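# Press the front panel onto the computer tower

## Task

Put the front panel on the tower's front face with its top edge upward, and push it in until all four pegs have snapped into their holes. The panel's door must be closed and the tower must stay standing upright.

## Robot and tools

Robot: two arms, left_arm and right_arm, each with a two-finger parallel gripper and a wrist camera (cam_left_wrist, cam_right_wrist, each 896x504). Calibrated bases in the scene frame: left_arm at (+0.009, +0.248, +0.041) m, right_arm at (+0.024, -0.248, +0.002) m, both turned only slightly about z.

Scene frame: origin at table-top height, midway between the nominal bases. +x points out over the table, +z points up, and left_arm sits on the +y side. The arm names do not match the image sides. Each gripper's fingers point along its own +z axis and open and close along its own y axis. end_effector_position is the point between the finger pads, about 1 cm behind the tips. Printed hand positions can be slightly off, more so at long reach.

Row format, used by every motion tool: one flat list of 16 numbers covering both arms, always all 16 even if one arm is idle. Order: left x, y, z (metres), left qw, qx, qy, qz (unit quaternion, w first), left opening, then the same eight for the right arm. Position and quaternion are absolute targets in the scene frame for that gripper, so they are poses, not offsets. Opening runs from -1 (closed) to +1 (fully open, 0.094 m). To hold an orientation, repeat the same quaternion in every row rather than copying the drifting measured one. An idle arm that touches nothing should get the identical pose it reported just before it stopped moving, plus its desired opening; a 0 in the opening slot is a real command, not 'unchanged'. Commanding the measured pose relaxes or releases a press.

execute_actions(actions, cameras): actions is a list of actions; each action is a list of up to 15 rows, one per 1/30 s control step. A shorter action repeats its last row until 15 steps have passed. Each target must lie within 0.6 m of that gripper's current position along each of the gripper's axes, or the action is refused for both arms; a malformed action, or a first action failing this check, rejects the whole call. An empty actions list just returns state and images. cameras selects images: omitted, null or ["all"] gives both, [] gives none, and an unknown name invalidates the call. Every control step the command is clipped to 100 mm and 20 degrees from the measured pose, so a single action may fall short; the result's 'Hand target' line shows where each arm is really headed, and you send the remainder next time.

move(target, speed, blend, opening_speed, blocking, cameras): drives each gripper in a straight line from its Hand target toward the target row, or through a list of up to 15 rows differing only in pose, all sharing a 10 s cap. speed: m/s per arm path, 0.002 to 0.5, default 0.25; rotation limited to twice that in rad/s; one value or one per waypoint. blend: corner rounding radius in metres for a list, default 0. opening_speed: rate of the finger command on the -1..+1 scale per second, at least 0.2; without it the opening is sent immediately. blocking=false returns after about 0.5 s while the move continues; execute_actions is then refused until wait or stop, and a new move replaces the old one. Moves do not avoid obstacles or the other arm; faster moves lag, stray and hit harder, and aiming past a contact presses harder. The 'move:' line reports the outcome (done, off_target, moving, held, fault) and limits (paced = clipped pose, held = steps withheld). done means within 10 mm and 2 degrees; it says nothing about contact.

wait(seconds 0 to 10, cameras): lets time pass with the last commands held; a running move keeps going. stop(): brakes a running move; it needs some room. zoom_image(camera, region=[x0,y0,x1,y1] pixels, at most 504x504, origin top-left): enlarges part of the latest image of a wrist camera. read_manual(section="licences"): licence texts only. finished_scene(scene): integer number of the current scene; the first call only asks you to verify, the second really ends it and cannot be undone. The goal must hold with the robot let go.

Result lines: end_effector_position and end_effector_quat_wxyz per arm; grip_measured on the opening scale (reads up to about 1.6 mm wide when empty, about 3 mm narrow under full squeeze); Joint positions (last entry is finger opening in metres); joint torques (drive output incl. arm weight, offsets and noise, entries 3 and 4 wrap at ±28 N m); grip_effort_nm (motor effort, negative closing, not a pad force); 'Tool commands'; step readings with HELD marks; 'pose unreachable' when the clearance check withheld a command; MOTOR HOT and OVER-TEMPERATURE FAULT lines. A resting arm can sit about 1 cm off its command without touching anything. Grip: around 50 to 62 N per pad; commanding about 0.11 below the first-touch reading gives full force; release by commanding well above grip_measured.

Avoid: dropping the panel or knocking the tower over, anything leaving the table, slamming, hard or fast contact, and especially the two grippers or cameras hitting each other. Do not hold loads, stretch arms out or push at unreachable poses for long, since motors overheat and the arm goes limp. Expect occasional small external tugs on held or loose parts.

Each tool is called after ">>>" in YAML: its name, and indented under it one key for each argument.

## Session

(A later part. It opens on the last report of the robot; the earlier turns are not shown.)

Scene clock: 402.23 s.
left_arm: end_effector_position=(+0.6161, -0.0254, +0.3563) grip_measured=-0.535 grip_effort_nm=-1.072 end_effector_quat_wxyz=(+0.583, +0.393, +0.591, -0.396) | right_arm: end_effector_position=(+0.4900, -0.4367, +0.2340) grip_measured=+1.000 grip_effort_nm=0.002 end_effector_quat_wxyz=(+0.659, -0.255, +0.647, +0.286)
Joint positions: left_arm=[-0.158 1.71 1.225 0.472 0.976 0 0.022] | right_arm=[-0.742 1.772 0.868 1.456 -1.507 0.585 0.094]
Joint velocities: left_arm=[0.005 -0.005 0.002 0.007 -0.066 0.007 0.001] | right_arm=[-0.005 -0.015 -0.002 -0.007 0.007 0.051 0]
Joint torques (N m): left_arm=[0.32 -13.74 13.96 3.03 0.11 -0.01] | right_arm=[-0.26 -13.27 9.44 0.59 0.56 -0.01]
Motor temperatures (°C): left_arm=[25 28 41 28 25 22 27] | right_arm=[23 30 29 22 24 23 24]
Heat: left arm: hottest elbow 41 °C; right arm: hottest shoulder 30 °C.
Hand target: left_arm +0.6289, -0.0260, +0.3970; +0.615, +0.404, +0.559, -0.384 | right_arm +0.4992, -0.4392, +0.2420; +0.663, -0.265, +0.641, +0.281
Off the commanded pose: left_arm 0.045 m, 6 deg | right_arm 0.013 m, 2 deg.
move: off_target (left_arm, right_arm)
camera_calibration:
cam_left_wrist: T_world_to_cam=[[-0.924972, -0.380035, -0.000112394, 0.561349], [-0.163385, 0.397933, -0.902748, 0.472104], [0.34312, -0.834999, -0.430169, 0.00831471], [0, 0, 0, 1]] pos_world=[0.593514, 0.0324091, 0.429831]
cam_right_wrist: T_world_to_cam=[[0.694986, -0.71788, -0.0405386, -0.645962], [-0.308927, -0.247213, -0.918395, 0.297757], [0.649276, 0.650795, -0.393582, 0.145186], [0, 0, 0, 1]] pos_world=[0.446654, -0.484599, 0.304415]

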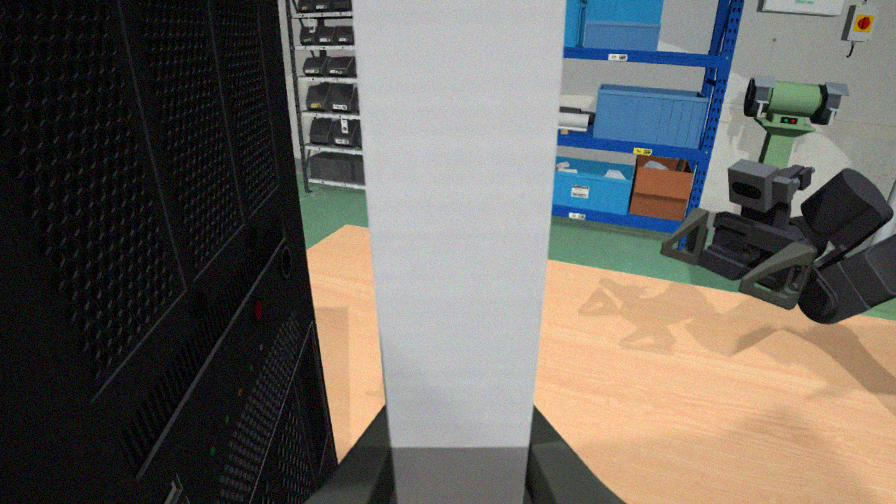

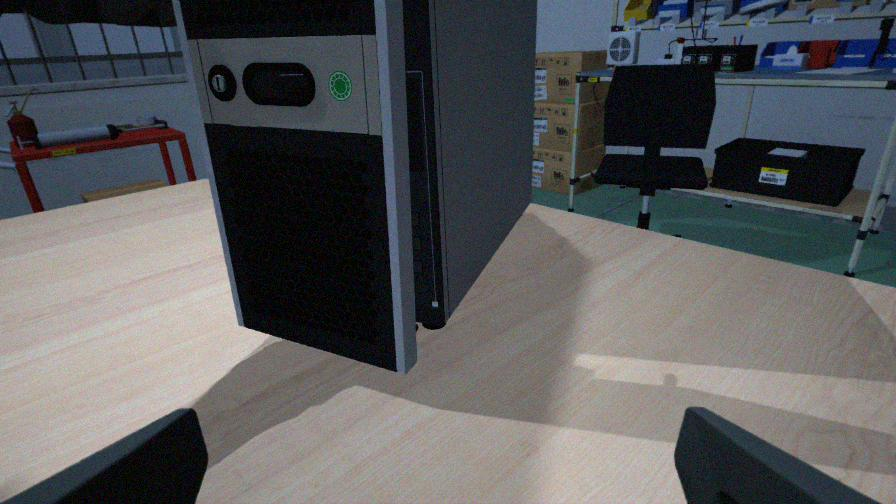

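>>> move:
  target: [0.632,-0.028,0.398,0.613,0.404,0.557,-0.383,-0.75,0.36,-0.22,0.22,0.777,-0.121,0.597,0.158,1]

>>> zoom_image:
  camera: "cam_right_wrist"
  region: [200, 0, 680, 440]

Scene clock: 413.23 s.
left_arm: end_effector_position=(+0.6160, -0.0254, +0.3563) grip_measured=-0.535 grip_effort_nm=-1.062 end_effector_quat_wxyz=(+0.582, +0.393, +0.591, -0.396) | right_arm: end_effector_position=(+0.3605, -0.2272, +0.2116) grip_measured=+1.000 grip_effort_nm=-0.007 end_effector_quat_wxyz=(+0.768, -0.113, +0.611, +0.158)
Joint positions: left_arm=[-0.158 1.71 1.225 0.472 0.976 0 0.022] | right_arm=[-0.237 1.339 0.072 1.546 -0.595 0.179 0.094]
Joint velocities: left_arm=[-0.024 0.015 -0.002 -0.007 -0.037 0.066 0] | right_arm=[-0.015 -0.015 -0.002 0.002 -0.037 0.051 0]
Joint torques (N m): left_arm=[0.26 -13.51 14.02 3.03 0.11 -0.01] | right_arm=[-0.85 -5.25 3.71 1.88 0.28 -0.15]
Motor temperatures (°C): left_arm=[25 29 41 28 25 22 27] | right_arm=[23 30 30 22 24 23 24]
Heat: left arm: hottest elbow 41 °C; right arm: hottest shoulder 30 °C.
Hand target: left_arm +0.6289, -0.0266, +0.3973; +0.614, +0.404, +0.559, -0.384 | right_arm +0.3579, -0.2228, +0.2161; +0.773, -0.123, +0.602, +0.155
Off the commanded pose: left_arm 0.045 m, 6 deg | right_arm 0.011 m, 2 deg.
joint sent to its limit (right arm) — joint 4 (wrist pitch), upper limit. The joint targets are off in position, not in orientation.
move: off_target (left_arm, right_arm)
camera_calibration:
cam_left_wrist: T_world_to_cam=[[-0.925117, -0.379682, -0.000109527, 0.561381], [-0.163234, 0.397991, -0.90275, 0.472013], [0.342801, -0.835132, -0.430165, 0.00850693], [0, 0, 0, 1]] pos_world=[0.593475, 0.0323933, 0.429831]
cam_right_wrist: T_world_to_cam=[[0.367519, -0.929571, -0.0287801, -0.338999], [-0.202086, -0.0496146, -0.97811, 0.307938], [0.907795, 0.36529, -0.206087, -0.113643], [0, 0, 0, 1]] pos_world=[0.289982, -0.258333, 0.26802]

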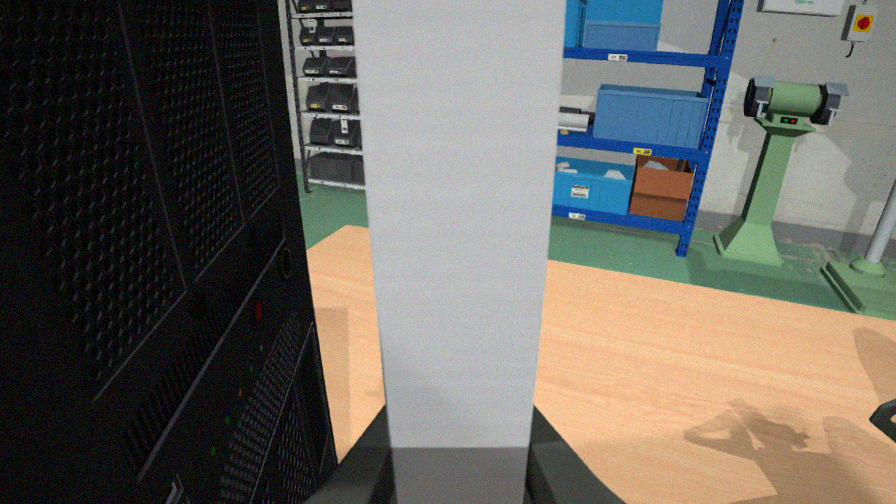

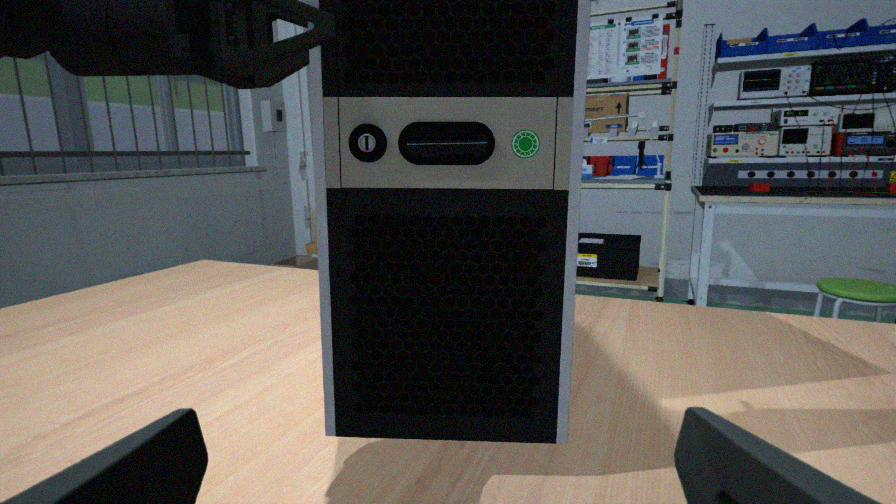

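Scaled by 1.050 from the camera's 896x504 image, which has a finer 1280x720 frame.

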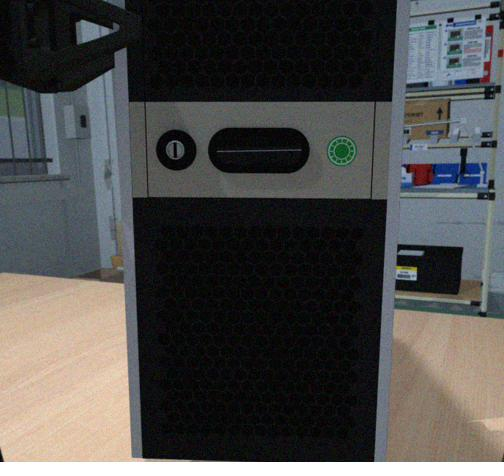

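>>> move:
  target:
    - [0.632,-0.028,0.398,0.613,0.404,0.557,-0.383,-0.75,0.46,-0.42,0.18,0.663,-0.265,0.641,0.281,1]
    - [0.657,-0.009,0.402,0.613,0.404,0.557,-0.383,-0.75,0.58,-0.40,0.12,0.663,-0.265,0.641,0.281,1]
  speed: 0.15

>>> zoom_image:
  camera: "cam_right_wrist"
  region: [200, 50, 600, 400]

Scene clock: 441.63 s.
left_arm: end_effector_position=(+0.6418, -0.0084, +0.3647) grip_measured=-0.535 grip_effort_nm=-1.053 end_effector_quat_wxyz=(+0.591, +0.397, +0.582, -0.393) | right_arm: end_effector_position=(+0.5721, -0.3967, +0.1128) grip_measured=+1.000 grip_effort_nm=-0.002 end_effector_quat_wxyz=(+0.658, -0.250, +0.647, +0.293)
Joint positions: left_arm=[-0.119 1.759 1.302 0.472 1.017 0 0.022] | right_arm=[-0.574 2.061 0.958 1.276 -1.348 0.22 0.094]
Joint velocities: left_arm=[-0.005 0.015 -0.002 -0.002 0.022 -0.037 0] | right_arm=[-0.005 -0.015 -0.002 -0.002 -0.066 0.037 0]
Joint torques (N m): left_arm=[0.03 -14.68 14.06 2.29 0.08 -0.09] | right_arm=[-0.38 -16.32 7.62 0.59 0.32 -0.23]
Motor temperatures (°C): left_arm=[25 30 41 28 25 22 27] | right_arm=[23 30 30 22 24 23 24]
Heat: left arm: hottest elbow 41 °C; right arm: hottest shoulder 30 °C.
Hand target: left_arm +0.6544, -0.0078, +0.4012; +0.614, +0.404, +0.558, -0.384 | right_arm +0.5815, -0.3977, +0.1235; +0.666, -0.264, +0.639, +0.282
Off the commanded pose: left_arm 0.040 m, 4 deg | right_arm 0.011 m, 2 deg.
move: off_target (left_arm, right_arm)
camera_calibration:
cam_left_wrist: T_world_to_cam=[[-0.925501, -0.377977, -0.0241082, 0.600717], [-0.137013, 0.393468, -0.909071, 0.462382], [0.353094, -0.838043, -0.415943, 0.00569687], [0, 0, 0, 1]] pos_world=[0.617305, 0.0498992, 0.43719]
cam_right_wrist: T_world_to_cam=[[0.697128, -0.714748, -0.0561045, -0.677412], [-0.315053, -0.23511, -0.919492, 0.230168], [0.644015, 0.658679, -0.389085, 0.0237579], [0, 0, 0, 1]] pos_world=[0.529457, -0.445713, 0.182876]

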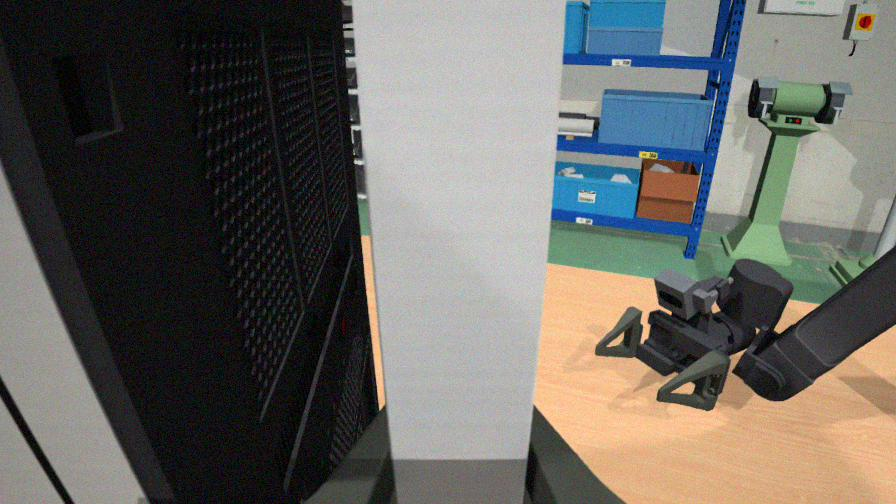

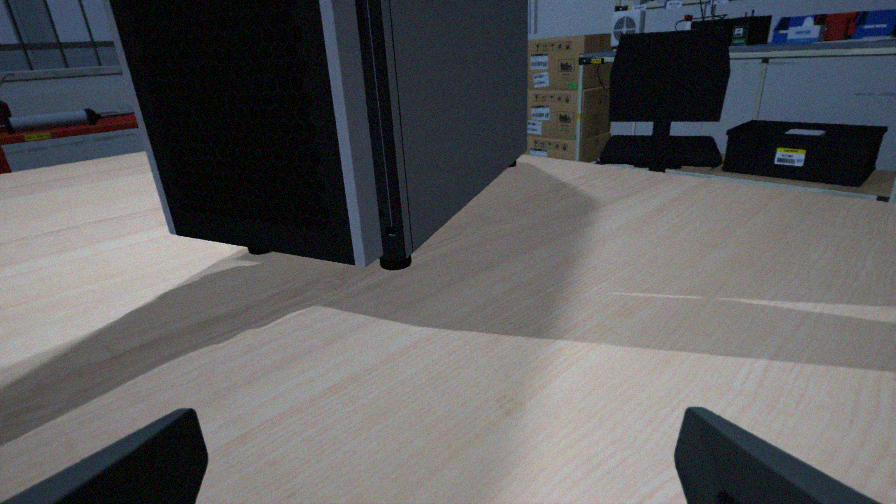

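Scaled by 1.260 from the camera's 896x504 image, which has a finer 1280x720 frame.

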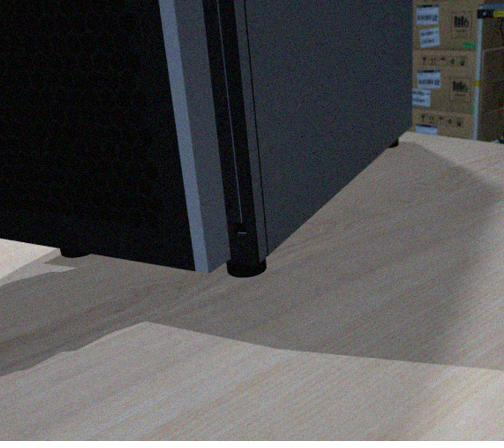

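>>> zoom_image:
  camera: "cam_right_wrist"
  region: [320, 160, 460, 280]

>>> zoom_image:
  camera: "cam_left_wrist"
  region: [0, 0, 300, 260]

Scaled by 3.600 from the camera's 896x504 image, which has a finer 1280x720 frame.

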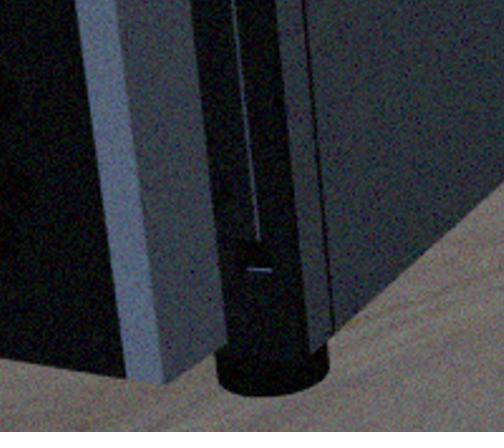

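Scaled by 1.680 from the camera's 896x504 image, which has a finer 1280x720 frame.

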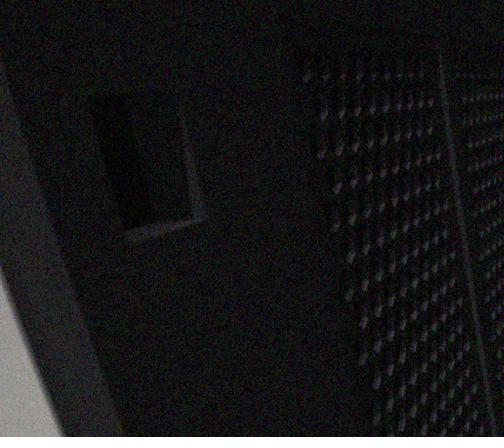

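>>> move:
  target: [0.668,-0.005,0.391,0.61,0.402,0.562,-0.385,-0.75,0.58,-0.40,0.12,0.663,-0.265,0.641,0.281,1]
  speed: 0.08

>>> zoom_image:
  camera: "cam_right_wrist"
  region: [320, 160, 460, 280]

>>> zoom_image:
  camera: "cam_left_wrist"
  region: [0, 0, 400, 260]

Scene clock: 481.77 s.
left_arm: end_effector_position=(+0.6522, -0.0059, +0.3519) grip_measured=-0.535 grip_effort_nm=-1.057 end_effector_quat_wxyz=(+0.586, +0.395, +0.586, -0.395) | right_arm: end_effector_position=(+0.5724, -0.3969, +0.1104) grip_measured=+1.000 grip_effort_nm=-0.007 end_effector_quat_wxyz=(+0.657, -0.251, +0.648, +0.291)
Joint positions: left_arm=[-0.112 1.794 1.321 0.472 1.025 0 0.022] | right_arm=[-0.574 2.061 0.958 1.254 -1.348 0.196 0.094]
Joint velocities: left_arm=[-0.015 -0.015 -0.007 -0.012 -0.022 -0.007 0] | right_arm=[-0.015 -0.005 -0.007 0.002 -0.095 -0.066 0]
Joint torques (N m): left_arm=[0.67 -15.03 14.04 2.24 0.08 -0.11] | right_arm=[-1.2 -16.09 7.49 0.64 0.04 -0.21]
Motor temperatures (°C): left_arm=[25 31 42 28 24 22 27] | right_arm=[23 33 30 22 24 23 24]
Heat: left arm: hottest elbow 42 °C; right arm: hottest shoulder 33 °C.
Hand target: left_arm +0.6649, -0.0037, +0.3906; +0.611, +0.402, +0.563, -0.385 | right_arm +0.5797, -0.3999, +0.1200; +0.663, -0.265, +0.641, +0.281
Off the commanded pose: left_arm 0.042 m, 4 deg | right_arm 0.013 m, 2 deg.
move: off_target (left_arm, right_arm)
camera_calibration:
cam_left_wrist: T_world_to_cam=[[-0.926054, -0.377226, -0.0111528, 0.606746], [-0.150362, 0.395908, -0.905896, 0.458828], [0.346143, -0.837232, -0.423353, 0.00594451], [0, 0, 0, 1]] pos_world=[0.628812, 0.0522035, 0.424934]
cam_right_wrist: T_world_to_cam=[[0.6964, -0.71562, -0.0539803, -0.678108], [-0.317107, -0.239368, -0.917685, 0.227224], [0.643793, 0.656194, -0.393625, 0.0223531], [0, 0, 0, 1]] pos_world=[0.529898, -0.445546, 0.180714]

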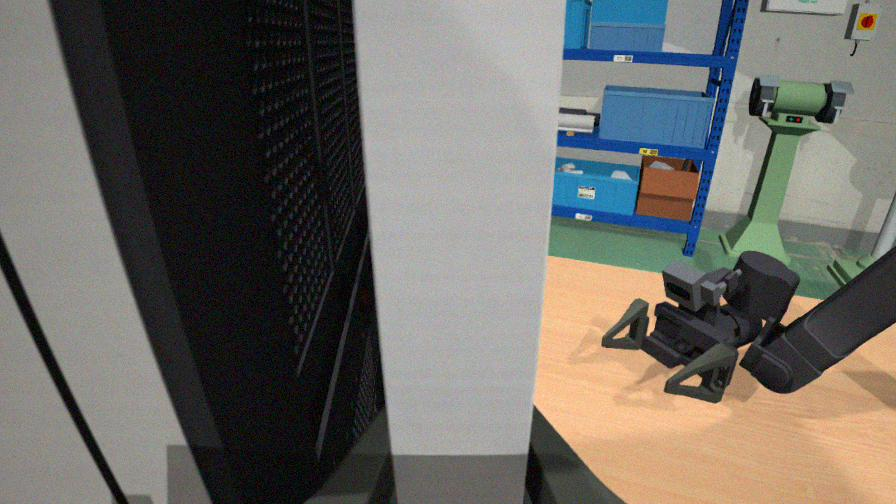

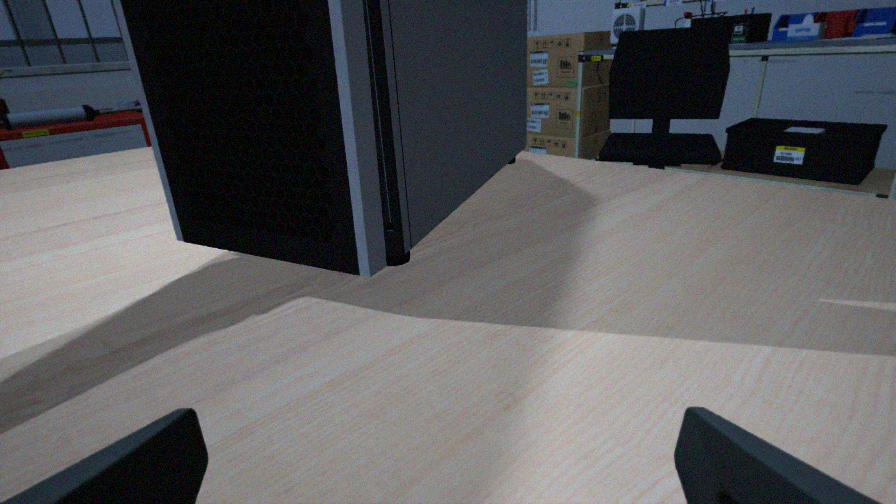

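Scaled by 3.600 from the camera's 896x504 image, which has a finer 1280x720 frame.

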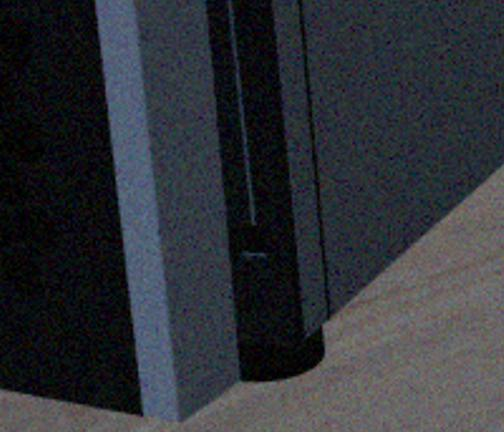

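Scaled by 1.260 from the camera's 896x504 image, which has a finer 1280x720 frame.

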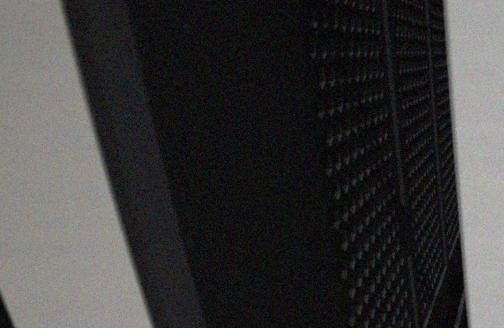

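>>> move:
  target: [0.6765,-0.0015,0.391,0.610,0.402,0.562,-0.385,-0.75,0.58,-0.40,0.12,0.663,-0.265,0.641,0.281,1]
  speed: 0.03

>>> zoom_image:
  camera: "cam_right_wrist"
  region: [320, 140, 480, 280]

Scene clock: 507.53 s.
left_arm: end_effector_position=(+0.6564, -0.0051, +0.3560) grip_measured=-0.535 grip_effort_nm=-1.062 end_effector_quat_wxyz=(+0.588, +0.400, +0.580, -0.397) | right_arm: end_effector_position=(+0.5724, -0.3969, +0.1104) grip_measured=+1.000 grip_effort_nm=0.002 end_effector_quat_wxyz=(+0.657, -0.251, +0.648, +0.291)
Joint positions: left_arm=[-0.108 1.804 1.344 0.472 1.04 0 0.022] | right_arm=[-0.574 2.061 0.958 1.254 -1.348 0.195 0.094]
Joint velocities: left_arm=[-0.005 -0.005 -0.007 -0.022 0.007 -0.022 -0.001] | right_arm=[-0.015 -0.005 -0.007 0.012 0.051 -0.081 0]
Joint torques (N m): left_arm=[0.91 -14.68 14.42 1.96 -0.32 -0.13] | right_arm=[-1.03 -16.26 7.47 0.58 0.02 -0.15]
Motor temperatures (°C): left_arm=[25 31 46 28 24 22 28] | right_arm=[23 33 31 22 24 23 24]
Heat: left arm: hottest elbow 46 °C; right arm: hottest shoulder 33 °C.
Hand target: left_arm +0.6735, -0.0002, +0.3904; +0.611, +0.402, +0.563, -0.385 | right_arm +0.5797, -0.3999, +0.1202; +0.664, -0.265, +0.641, +0.281
Off the commanded pose: left_arm 0.040 m, 4 deg | right_arm 0.013 m, 2 deg.
move: off_target (left_arm, right_arm)
camera_calibration:
cam_left_wrist: T_world_to_cam=[[-0.930129, -0.366632, -0.0210098, 0.617247], [-0.135569, 0.395976, -0.908198, 0.453991], [0.341294, -0.841893, -0.418013, 0.00815684], [0, 0, 0, 1]] pos_world=[0.632883, 0.0533999, 0.428692]
cam_right_wrist: T_world_to_cam=[[0.696411, -0.715667, -0.053219, -0.678217], [-0.316618, -0.239854, -0.917727, 0.226755], [0.644022, 0.655965, -0.39363, 0.0221319], [0, 0, 0, 1]] pos_world=[0.529859, -0.445507, 0.180717]

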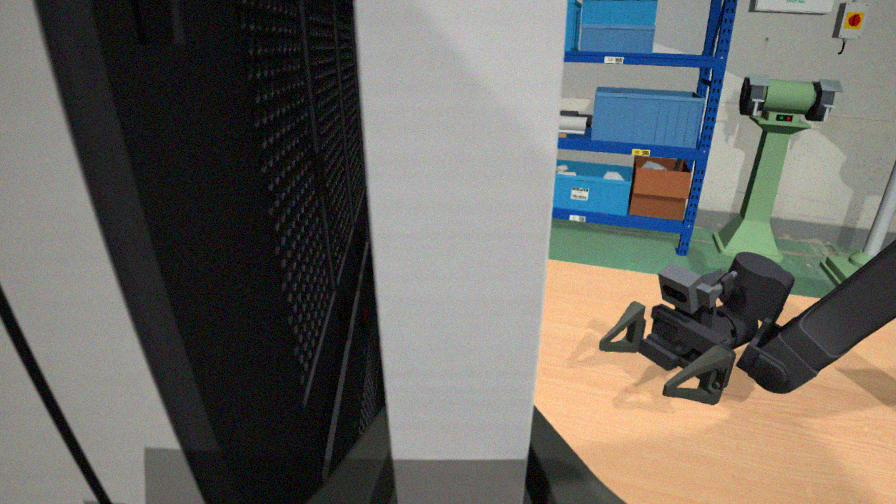

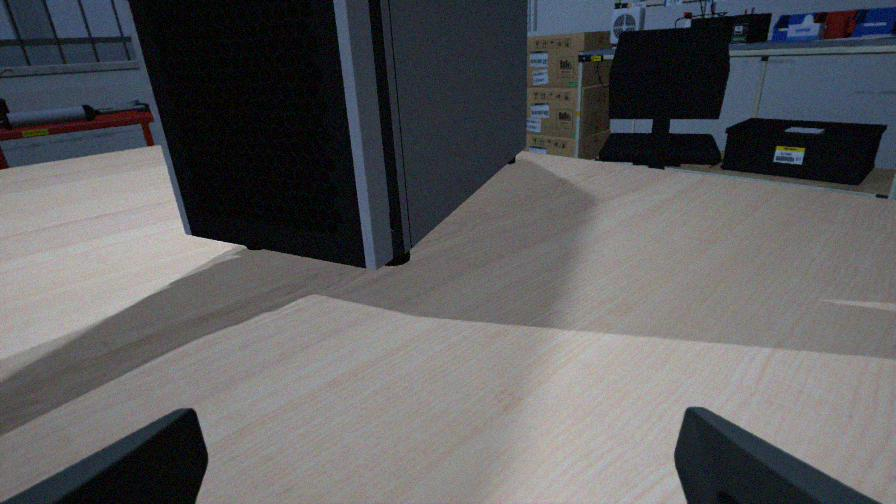

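Scaled by 3.150 from the camera's 896x504 image, which has a finer 1280x720 frame.

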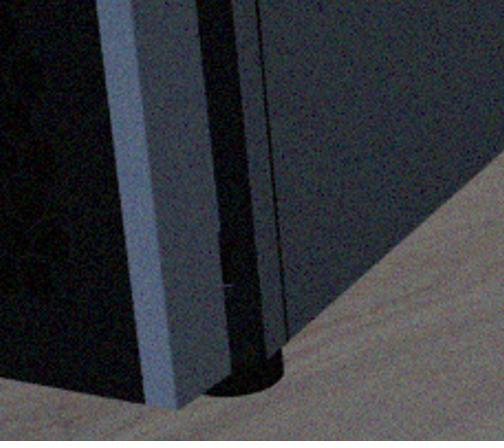

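>>> move:
  target: [0.6765,-0.0015,0.386,0.610,0.402,0.562,-0.385,-0.75,0.58,-0.40,0.12,0.663,-0.265,0.641,0.281,1]
  speed: 0.03
  cameras: []

>>> move:
  target: [0.6825,0.001,0.386,0.610,0.402,0.562,-0.385,-0.75,0.58,-0.40,0.12,0.663,-0.265,0.641,0.281,1]
  speed: 0.03

>>> zoom_image:
  camera: "cam_right_wrist"
  region: [320, 140, 480, 280]

Scene clock: 517.03 s.
left_arm: end_effector_position=(+0.6565, -0.0052, +0.3557) grip_measured=-0.535 grip_effort_nm=-1.062 end_effector_quat_wxyz=(+0.587, +0.400, +0.580, -0.397) | right_arm: end_effector_position=(+0.5724, -0.3969, +0.1104) grip_measured=+1.000 grip_effort_nm=0.002 end_effector_quat_wxyz=(+0.657, -0.251, +0.648, +0.291)
Joint positions: left_arm=[-0.108 1.805 1.344 0.472 1.041 0 0.022] | right_arm=[-0.574 2.061 0.958 1.254 -1.348 0.195 0.094]
Joint velocities: left_arm=[0.015 -0.005 -0.007 -0.002 0.022 0.051 0] | right_arm=[-0.034 -0.005 0.017 0.002 -0.051 -0.007 0]
Joint torques (N m): left_arm=[0.85 -14.62 13.91 2.37 -0.31 -0.1] | right_arm=[-0.91 -16.5 7.51 0.65 0.03 -0.17]
Motor temperatures (°C): left_arm=[25 31 46 28 24 22 28] | right_arm=[23 33 31 22 24 23 24]
Heat: left arm: hottest elbow 46 °C; right arm: hottest shoulder 33 °C.
Hand target: left_arm +0.6739, -0.0003, +0.3857; +0.611, +0.402, +0.563, -0.385 | right_arm +0.5797, -0.3999, +0.1201; +0.663, -0.265, +0.641, +0.281
Off the commanded pose: left_arm 0.036 m, 4 deg | right_arm 0.013 m, 2 deg.
move: off_target (left_arm, right_arm)
No camera images: "cameras" was empty.

Scene clock: 517.83 s.
left_arm: end_effector_position=(+0.6576, -0.0065, +0.3545) grip_measured=-0.535 grip_effort_nm=-1.062 end_effector_quat_wxyz=(+0.585, +0.404, +0.578, -0.401) | right_arm: end_effector_position=(+0.5724, -0.3969, +0.1104) grip_measured=+1.000 grip_effort_nm=0.007 end_effector_quat_wxyz=(+0.657, -0.251, +0.648, +0.291)
Joint positions: left_arm=[-0.108 1.814 1.354 0.472 1.054 0 0.022] | right_arm=[-0.574 2.061 0.958 1.254 -1.348 0.195 0.094]
Joint velocities: left_arm=[-0.024 -0.005 0.002 -0.007 -0.051 -0.081 0] | right_arm=[-0.005 -0.005 0.007 0.022 0.066 -0.022 0]
Joint torques (N m): left_arm=[1.38 -14.21 14.39 2.28 -0.67 -0.12] | right_arm=[-1.26 -16.79 7.66 0.62 0 -0.16]
Motor temperatures (°C): left_arm=[25 31 46 28 24 22 28] | right_arm=[23 33 31 22 24 23 24]
Heat: left arm: hottest elbow 46 °C; right arm: hottest shoulder 33 °C.
Hand target: left_arm +0.6791, +0.0026, +0.3854; +0.611, +0.402, +0.563, -0.385 | right_arm +0.5797, -0.3999, +0.1201; +0.663, -0.265, +0.641, +0.281
Off the commanded pose: left_arm 0.041 m, 4 deg | right_arm 0.013 m, 2 deg.
move: off_target (left_arm, right_arm)
camera_calibration:
cam_left_wrist: T_world_to_cam=[[-0.93521, -0.353465, -0.0210907, 0.621251], [-0.129943, 0.397995, -0.908138, 0.449582], [0.329389, -0.846559, -0.418139, 0.0137496], [0, 0, 0, 1]] pos_world=[0.634891, 0.0522992, 0.427134]
cam_right_wrist: T_world_to_cam=[[0.696411, -0.715667, -0.053219, -0.678217], [-0.316618, -0.239854, -0.917727, 0.226755], [0.644022, 0.655965, -0.39363, 0.0221319], [0, 0, 0, 1]] pos_world=[0.529859, -0.445507, 0.180717]

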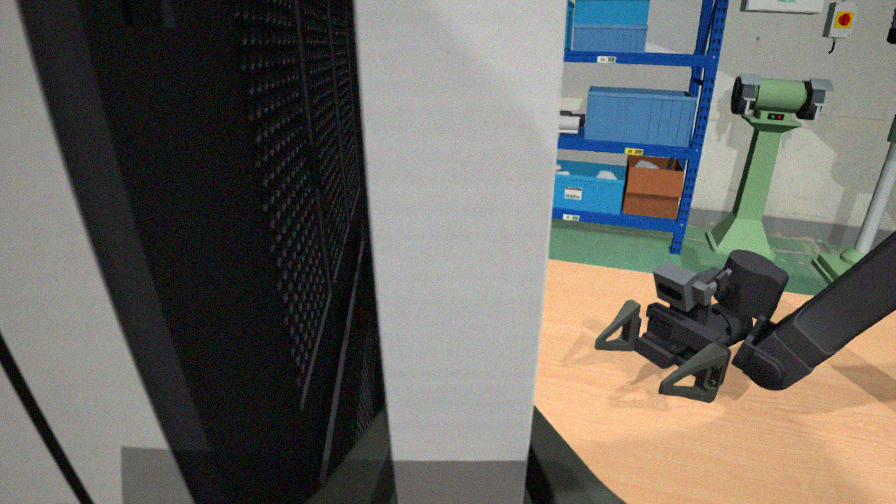

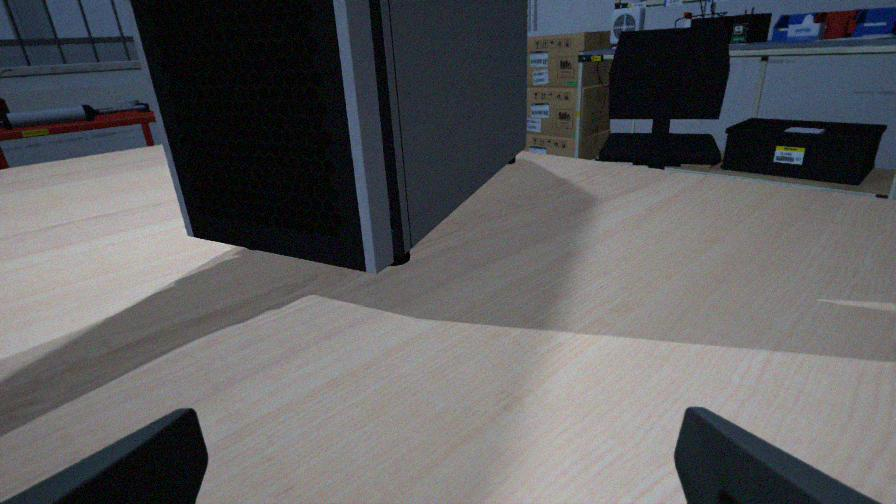

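Scaled by 3.150 from the camera's 896x504 image, which has a finer 1280x720 frame.

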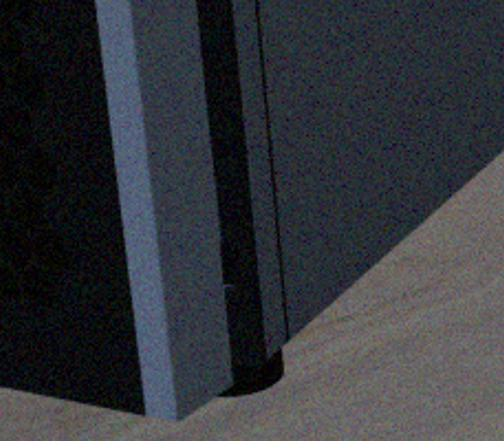

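>>> move:
  target: [0.6865,0.0075,0.388,0.616,0.393,0.568,-0.376,-0.75,0.58,-0.40,0.12,0.663,-0.265,0.641,0.281,1]
  speed: 0.03
  cameras: ["cam_right_wrist"]

>>> zoom_image:
  camera: "cam_right_wrist"
  region: [320, 140, 480, 280]

Scene clock: 528.80 s.
left_arm: end_effector_position=(+0.6582, -0.0064, +0.3544) grip_measured=-0.535 grip_effort_nm=-1.067 end_effector_quat_wxyz=(+0.585, +0.404, +0.578, -0.400) | right_arm: end_effector_position=(+0.5724, -0.3969, +0.1104) grip_measured=+1.000 grip_effort_nm=0.002 end_effector_quat_wxyz=(+0.657, -0.251, +0.648, +0.291)
Joint positions: left_arm=[-0.108 1.815 1.354 0.472 1.051 0 0.022] | right_arm=[-0.574 2.061 0.958 1.254 -1.348 0.195 0.094]
Joint velocities: left_arm=[0.005 -0.005 -0.017 -0.012 0.037 0.007 0.001] | right_arm=[-0.015 -0.015 0.002 -0.002 0.051 -0.022 0]
Joint torques (N m): left_arm=[1.85 -14.86 14.04 2.09 -1.51 -0.12] | right_arm=[-1.32 -16.21 7.54 0.51 0.05 -0.16]
Motor temperatures (°C): left_arm=[25 31 45 28 25 22 28] | right_arm=[23 34 31 22 24 23 24]
Heat: left arm: hottest elbow 45 °C; right arm: hottest shoulder 34 °C.
Hand target: left_arm +0.6825, +0.0093, +0.3876; +0.617, +0.393, +0.569, -0.377 | right_arm +0.5797, -0.3999, +0.1201; +0.663, -0.265, +0.641, +0.281
Off the commanded pose: left_arm 0.046 m, 5 deg | right_arm 0.013 m, 2 deg.
move: off_target (left_arm, right_arm)
camera_calibration:
cam_right_wrist: T_world_to_cam=[[0.696411, -0.715667, -0.053219, -0.678217], [-0.316618, -0.239854, -0.917727, 0.226755], [0.644022, 0.655965, -0.39363, 0.0221319], [0, 0, 0, 1]] pos_world=[0.529859, -0.445507, 0.180717]
Images, in order (width x height): cam_right_wrist 896x504.

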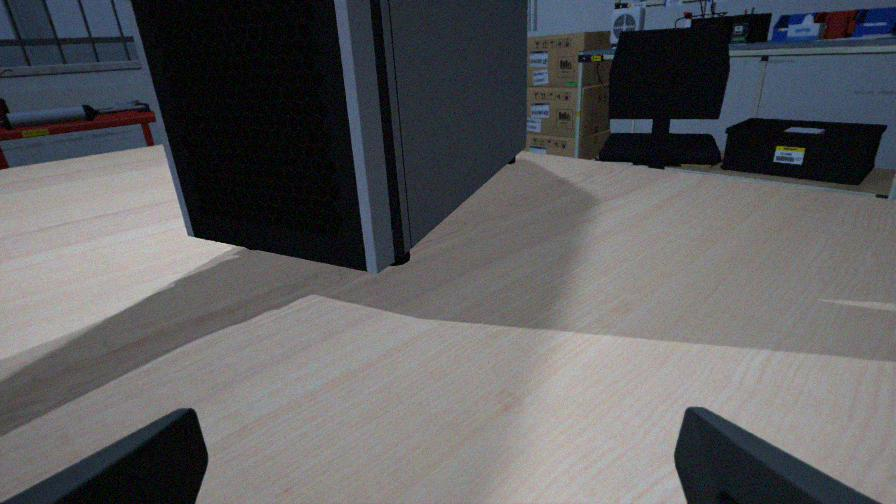

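Scaled by 3.150 from the camera's 896x504 image, which has a finer 1280x720 frame.

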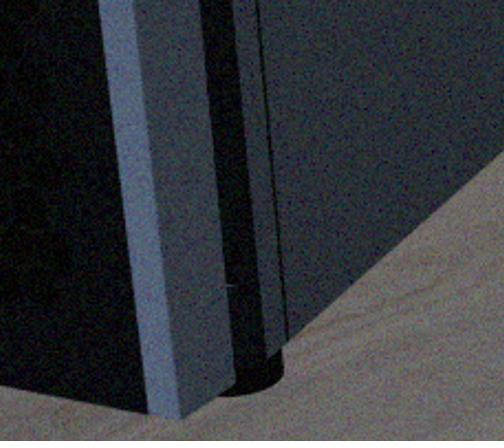

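>>> move:
  target: [0.6865,0.0075,0.388,0.616,0.393,0.568,-0.376,-0.75,0.58,-0.40,0.12,0.663,-0.265,0.641,0.281,1]
  cameras: ["cam_left_wrist"]

>>> zoom_image:
  camera: "cam_left_wrist"
  region: [0, 0, 400, 300]

Scene clock: 538.57 s.
left_arm: end_effector_position=(+0.6582, -0.0064, +0.3544) grip_measured=-0.535 grip_effort_nm=-1.057 end_effector_quat_wxyz=(+0.585, +0.404, +0.578, -0.400) | right_arm: end_effector_position=(+0.5724, -0.3969, +0.1104) grip_measured=+1.000 grip_effort_nm=-0.002 end_effector_quat_wxyz=(+0.657, -0.251, +0.648, +0.291)
Joint positions: left_arm=[-0.108 1.815 1.354 0.472 1.051 0 0.022] | right_arm=[-0.574 2.061 0.958 1.254 -1.348 0.195 0.094]
Joint velocities: left_arm=[-0.015 0.005 0.012 -0.002 -0.007 -0.051 0] | right_arm=[-0.015 -0.005 -0.002 0.032 -0.007 -0.007 0]
Joint torques (N m): left_arm=[1.9 -14.97 14.11 2.11 -1.55 -0.13] | right_arm=[-1.14 -16.97 7.38 0.55 0.05 -0.18]
Motor temperatures (°C): left_arm=[25 32 44 28 25 22 28] | right_arm=[23 34 31 22 24 23 24]
Heat: left arm: hottest elbow 44 °C; right arm: hottest shoulder 34 °C.
Hand target: left_arm +0.6824, +0.0093, +0.3876; +0.617, +0.393, +0.568, -0.377 | right_arm +0.5797, -0.3999, +0.1201; +0.663, -0.265, +0.641, +0.281
Off the commanded pose: left_arm 0.046 m, 5 deg | right_arm 0.013 m, 2 deg.
move: off_target (left_arm, right_arm)
camera_calibration:
cam_left_wrist: T_world_to_cam=[[-0.934127, -0.356318, -0.0210733, 0.621153], [-0.131162, 0.397565, -0.908151, 0.450352], [0.331969, -0.845565, -0.418112, 0.0119591], [0, 0, 0, 1]] pos_world=[0.635335, 0.0523963, 0.427077]
Images, in order (width x height): cam_left_wrist 896x504.

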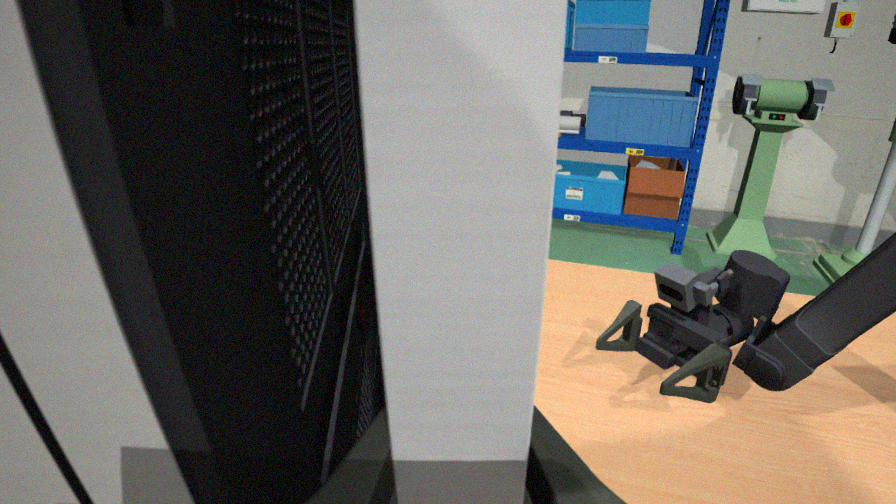

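Scaled by 1.260 from the camera's 896x504 image, which has a finer 1280x720 frame.

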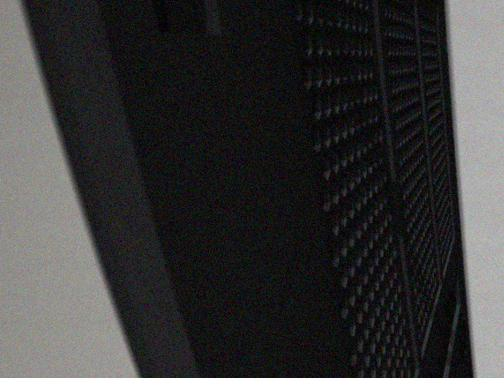

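>>> move:
  target: [0.6835,0.0205,0.388,0.610,0.402,0.562,-0.385,-0.75,0.58,-0.40,0.12,0.663,-0.265,0.641,0.281,1]
  speed: 0.03

>>> zoom_image:
  camera: "cam_right_wrist"
  region: [320, 140, 480, 280]

Scene clock: 571.87 s.
left_arm: end_effector_position=(+0.6554, -0.0015, +0.3543) grip_measured=-0.535 grip_effort_nm=-1.057 end_effector_quat_wxyz=(+0.581, +0.410, +0.573, -0.407) | right_arm: end_effector_position=(+0.5724, -0.3969, +0.1104) grip_measured=+1.000 grip_effort_nm=0.002 end_effector_quat_wxyz=(+0.657, -0.251, +0.648, +0.291)
Joint positions: left_arm=[-0.097 1.815 1.354 0.472 1.086 0 0.022] | right_arm=[-0.574 2.061 0.958 1.254 -1.348 0.195 0.094]
Joint velocities: left_arm=[0.005 0.005 -0.007 -0.002 -0.022 0.022 0] | right_arm=[0.015 0.005 -0.012 -0.012 -0.11 0.081 0]
Joint torques (N m): left_arm=[2.73 -15.21 13.97 2.37 -0.67 -0.18] | right_arm=[-0.56 -16.09 7.57 0.77 0 -0.18]
Motor temperatures (°C): left_arm=[25 32 43 27 27 22 28] | right_arm=[23 34 31 22 24 23 24]
Heat: left arm: hottest elbow 43 °C; right arm: hottest shoulder 34 °C.
Hand target: left_arm +0.6794, +0.0220, +0.3875; +0.611, +0.402, +0.563, -0.385 | right_arm +0.5797, -0.3999, +0.1201; +0.663, -0.265, +0.641, +0.281
Off the commanded pose: left_arm 0.049 m, 5 deg | right_arm 0.013 m, 2 deg.
move: off_target (left_arm, right_arm)
camera_calibration:
cam_left_wrist: T_world_to_cam=[[-0.94229, -0.334121, -0.0212629, 0.625682], [-0.121666, 0.400907, -0.908004, 0.441709], [0.311907, -0.853016, -0.418422, 0.0302629], [0, 0, 0, 1]] pos_world=[0.633875, 0.0577839, 0.42704]
cam_right_wrist: T_world_to_cam=[[0.696411, -0.715667, -0.053219, -0.678217], [-0.316618, -0.239854, -0.917727, 0.226755], [0.644022, 0.655965, -0.39363, 0.0221319], [0, 0, 0, 1]] pos_world=[0.529859, -0.445507, 0.180717]

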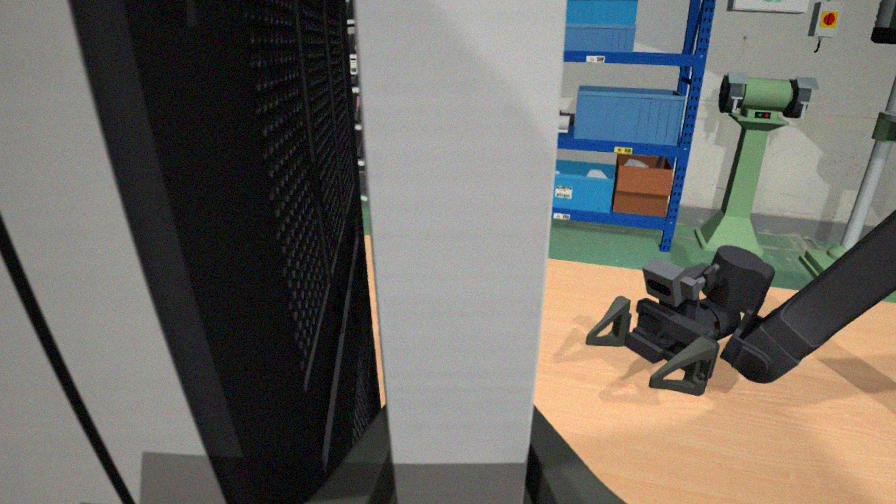

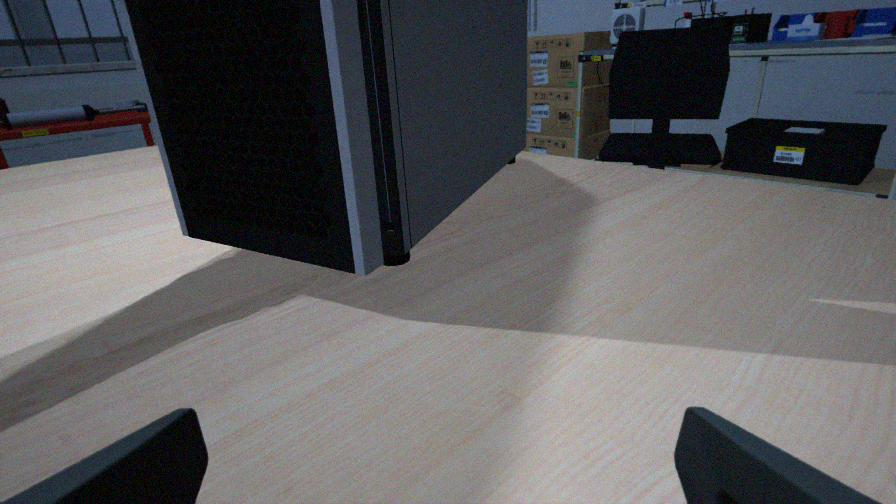

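Scaled by 3.150 from the camera's 896x504 image, which has a finer 1280x720 frame.

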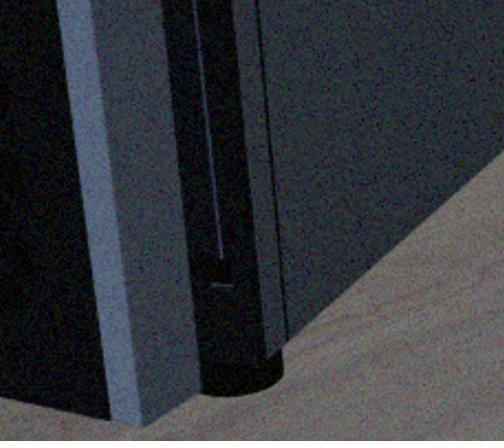

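>>> move:
  target: [0.6835,0.0205,0.386,0.629,0.372,0.582,-0.353,-0.75,0.58,-0.40,0.12,0.663,-0.265,0.641,0.281,1]
  speed: 0.05

>>> zoom_image:
  camera: "cam_right_wrist"
  region: [320, 140, 480, 280]

Scene clock: 582.37 s.
left_arm: end_effector_position=(+0.6602, -0.0084, +0.3543) grip_measured=-0.535 grip_effort_nm=-1.057 end_effector_quat_wxyz=(+0.592, +0.393, +0.586, -0.389) | right_arm: end_effector_position=(+0.5724, -0.3969, +0.1104) grip_measured=+1.000 grip_effort_nm=0.007 end_effector_quat_wxyz=(+0.657, -0.251, +0.648, +0.291)
Joint positions: left_arm=[-0.116 1.807 1.344 0.472 1.006 0.002 0.022] | right_arm=[-0.574 2.061 0.958 1.254 -1.348 0.195 0.094]
Joint velocities: left_arm=[-0.005 -0.005 0.007 -0.022 -0.022 0.066 0] | right_arm=[-0.005 0.005 -0.012 -0.002 0.037 -0.022 0]
Joint torques (N m): left_arm=[3.49 -16.91 11.19 2.35 -2.35 -0.01] | right_arm=[-0.91 -16.38 7.71 0.61 0.04 -0.17]
Motor temperatures (°C): left_arm=[25 32 43 27 26 22 28] | right_arm=[23 34 31 22 24 23 24]
Heat: left arm: hottest elbow 43 °C; right arm: hottest shoulder 34 °C.
Hand target: left_arm +0.6803, +0.0219, +0.3857; +0.630, +0.373, +0.583, -0.354 | right_arm +0.5797, -0.3999, +0.1201; +0.663, -0.265, +0.641, +0.281
Off the commanded pose: left_arm 0.049 m, 6 deg | right_arm 0.013 m, 2 deg.
move: off_target (left_arm, right_arm)
camera_calibration:
cam_left_wrist: T_world_to_cam=[[-0.920323, -0.390625, -0.0204599, 0.612675], [-0.146646, 0.393046, -0.90775, 0.461392], [0.362631, -0.832422, -0.419013, -0.0102938], [0, 0, 0, 1]] pos_world=[0.635252, 0.0494088, 0.427051]
cam_right_wrist: T_world_to_cam=[[0.696411, -0.715667, -0.053219, -0.678217], [-0.316618, -0.239854, -0.917727, 0.226755], [0.644022, 0.655965, -0.39363, 0.0221319], [0, 0, 0, 1]] pos_world=[0.529859, -0.445507, 0.180717]

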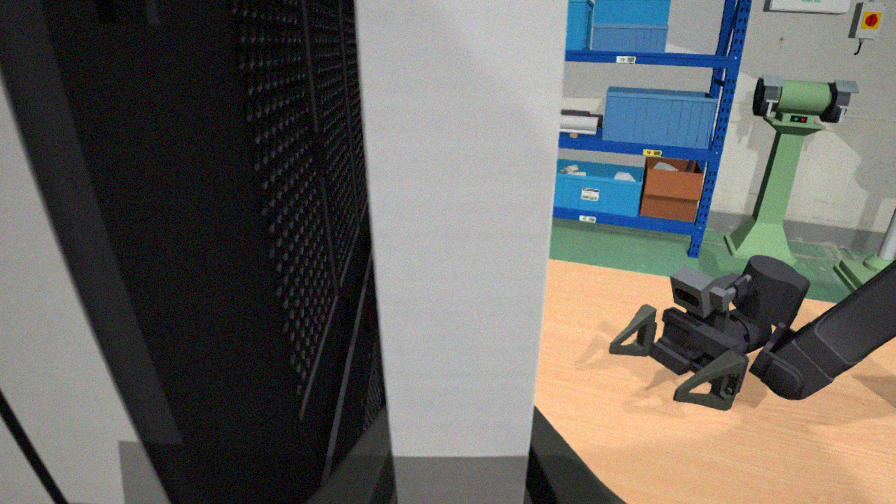

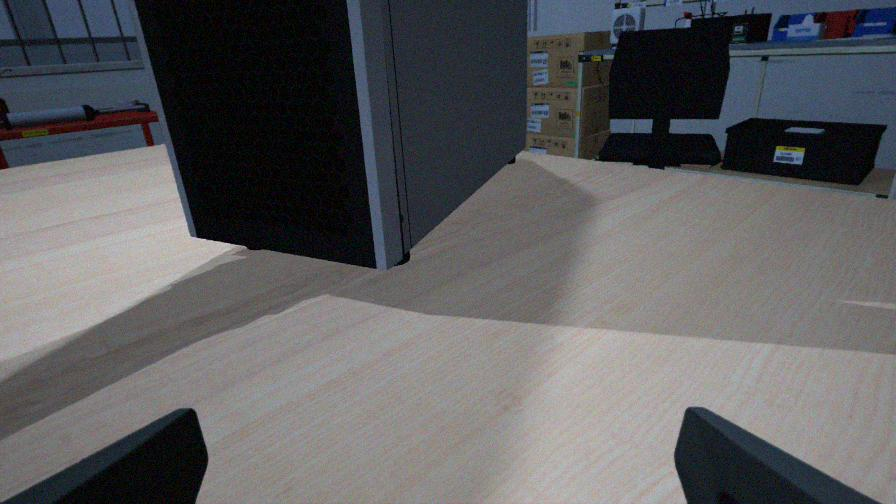

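Scaled by 3.150 from the camera's 896x504 image, which has a finer 1280x720 frame.

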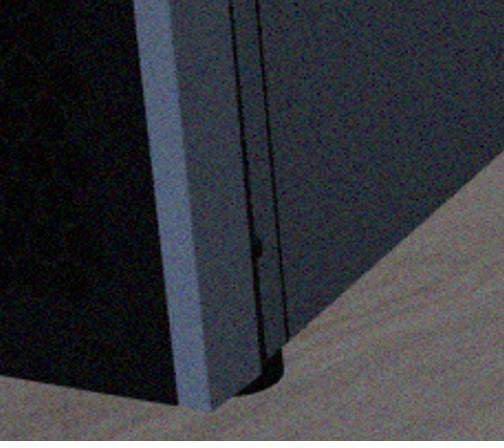

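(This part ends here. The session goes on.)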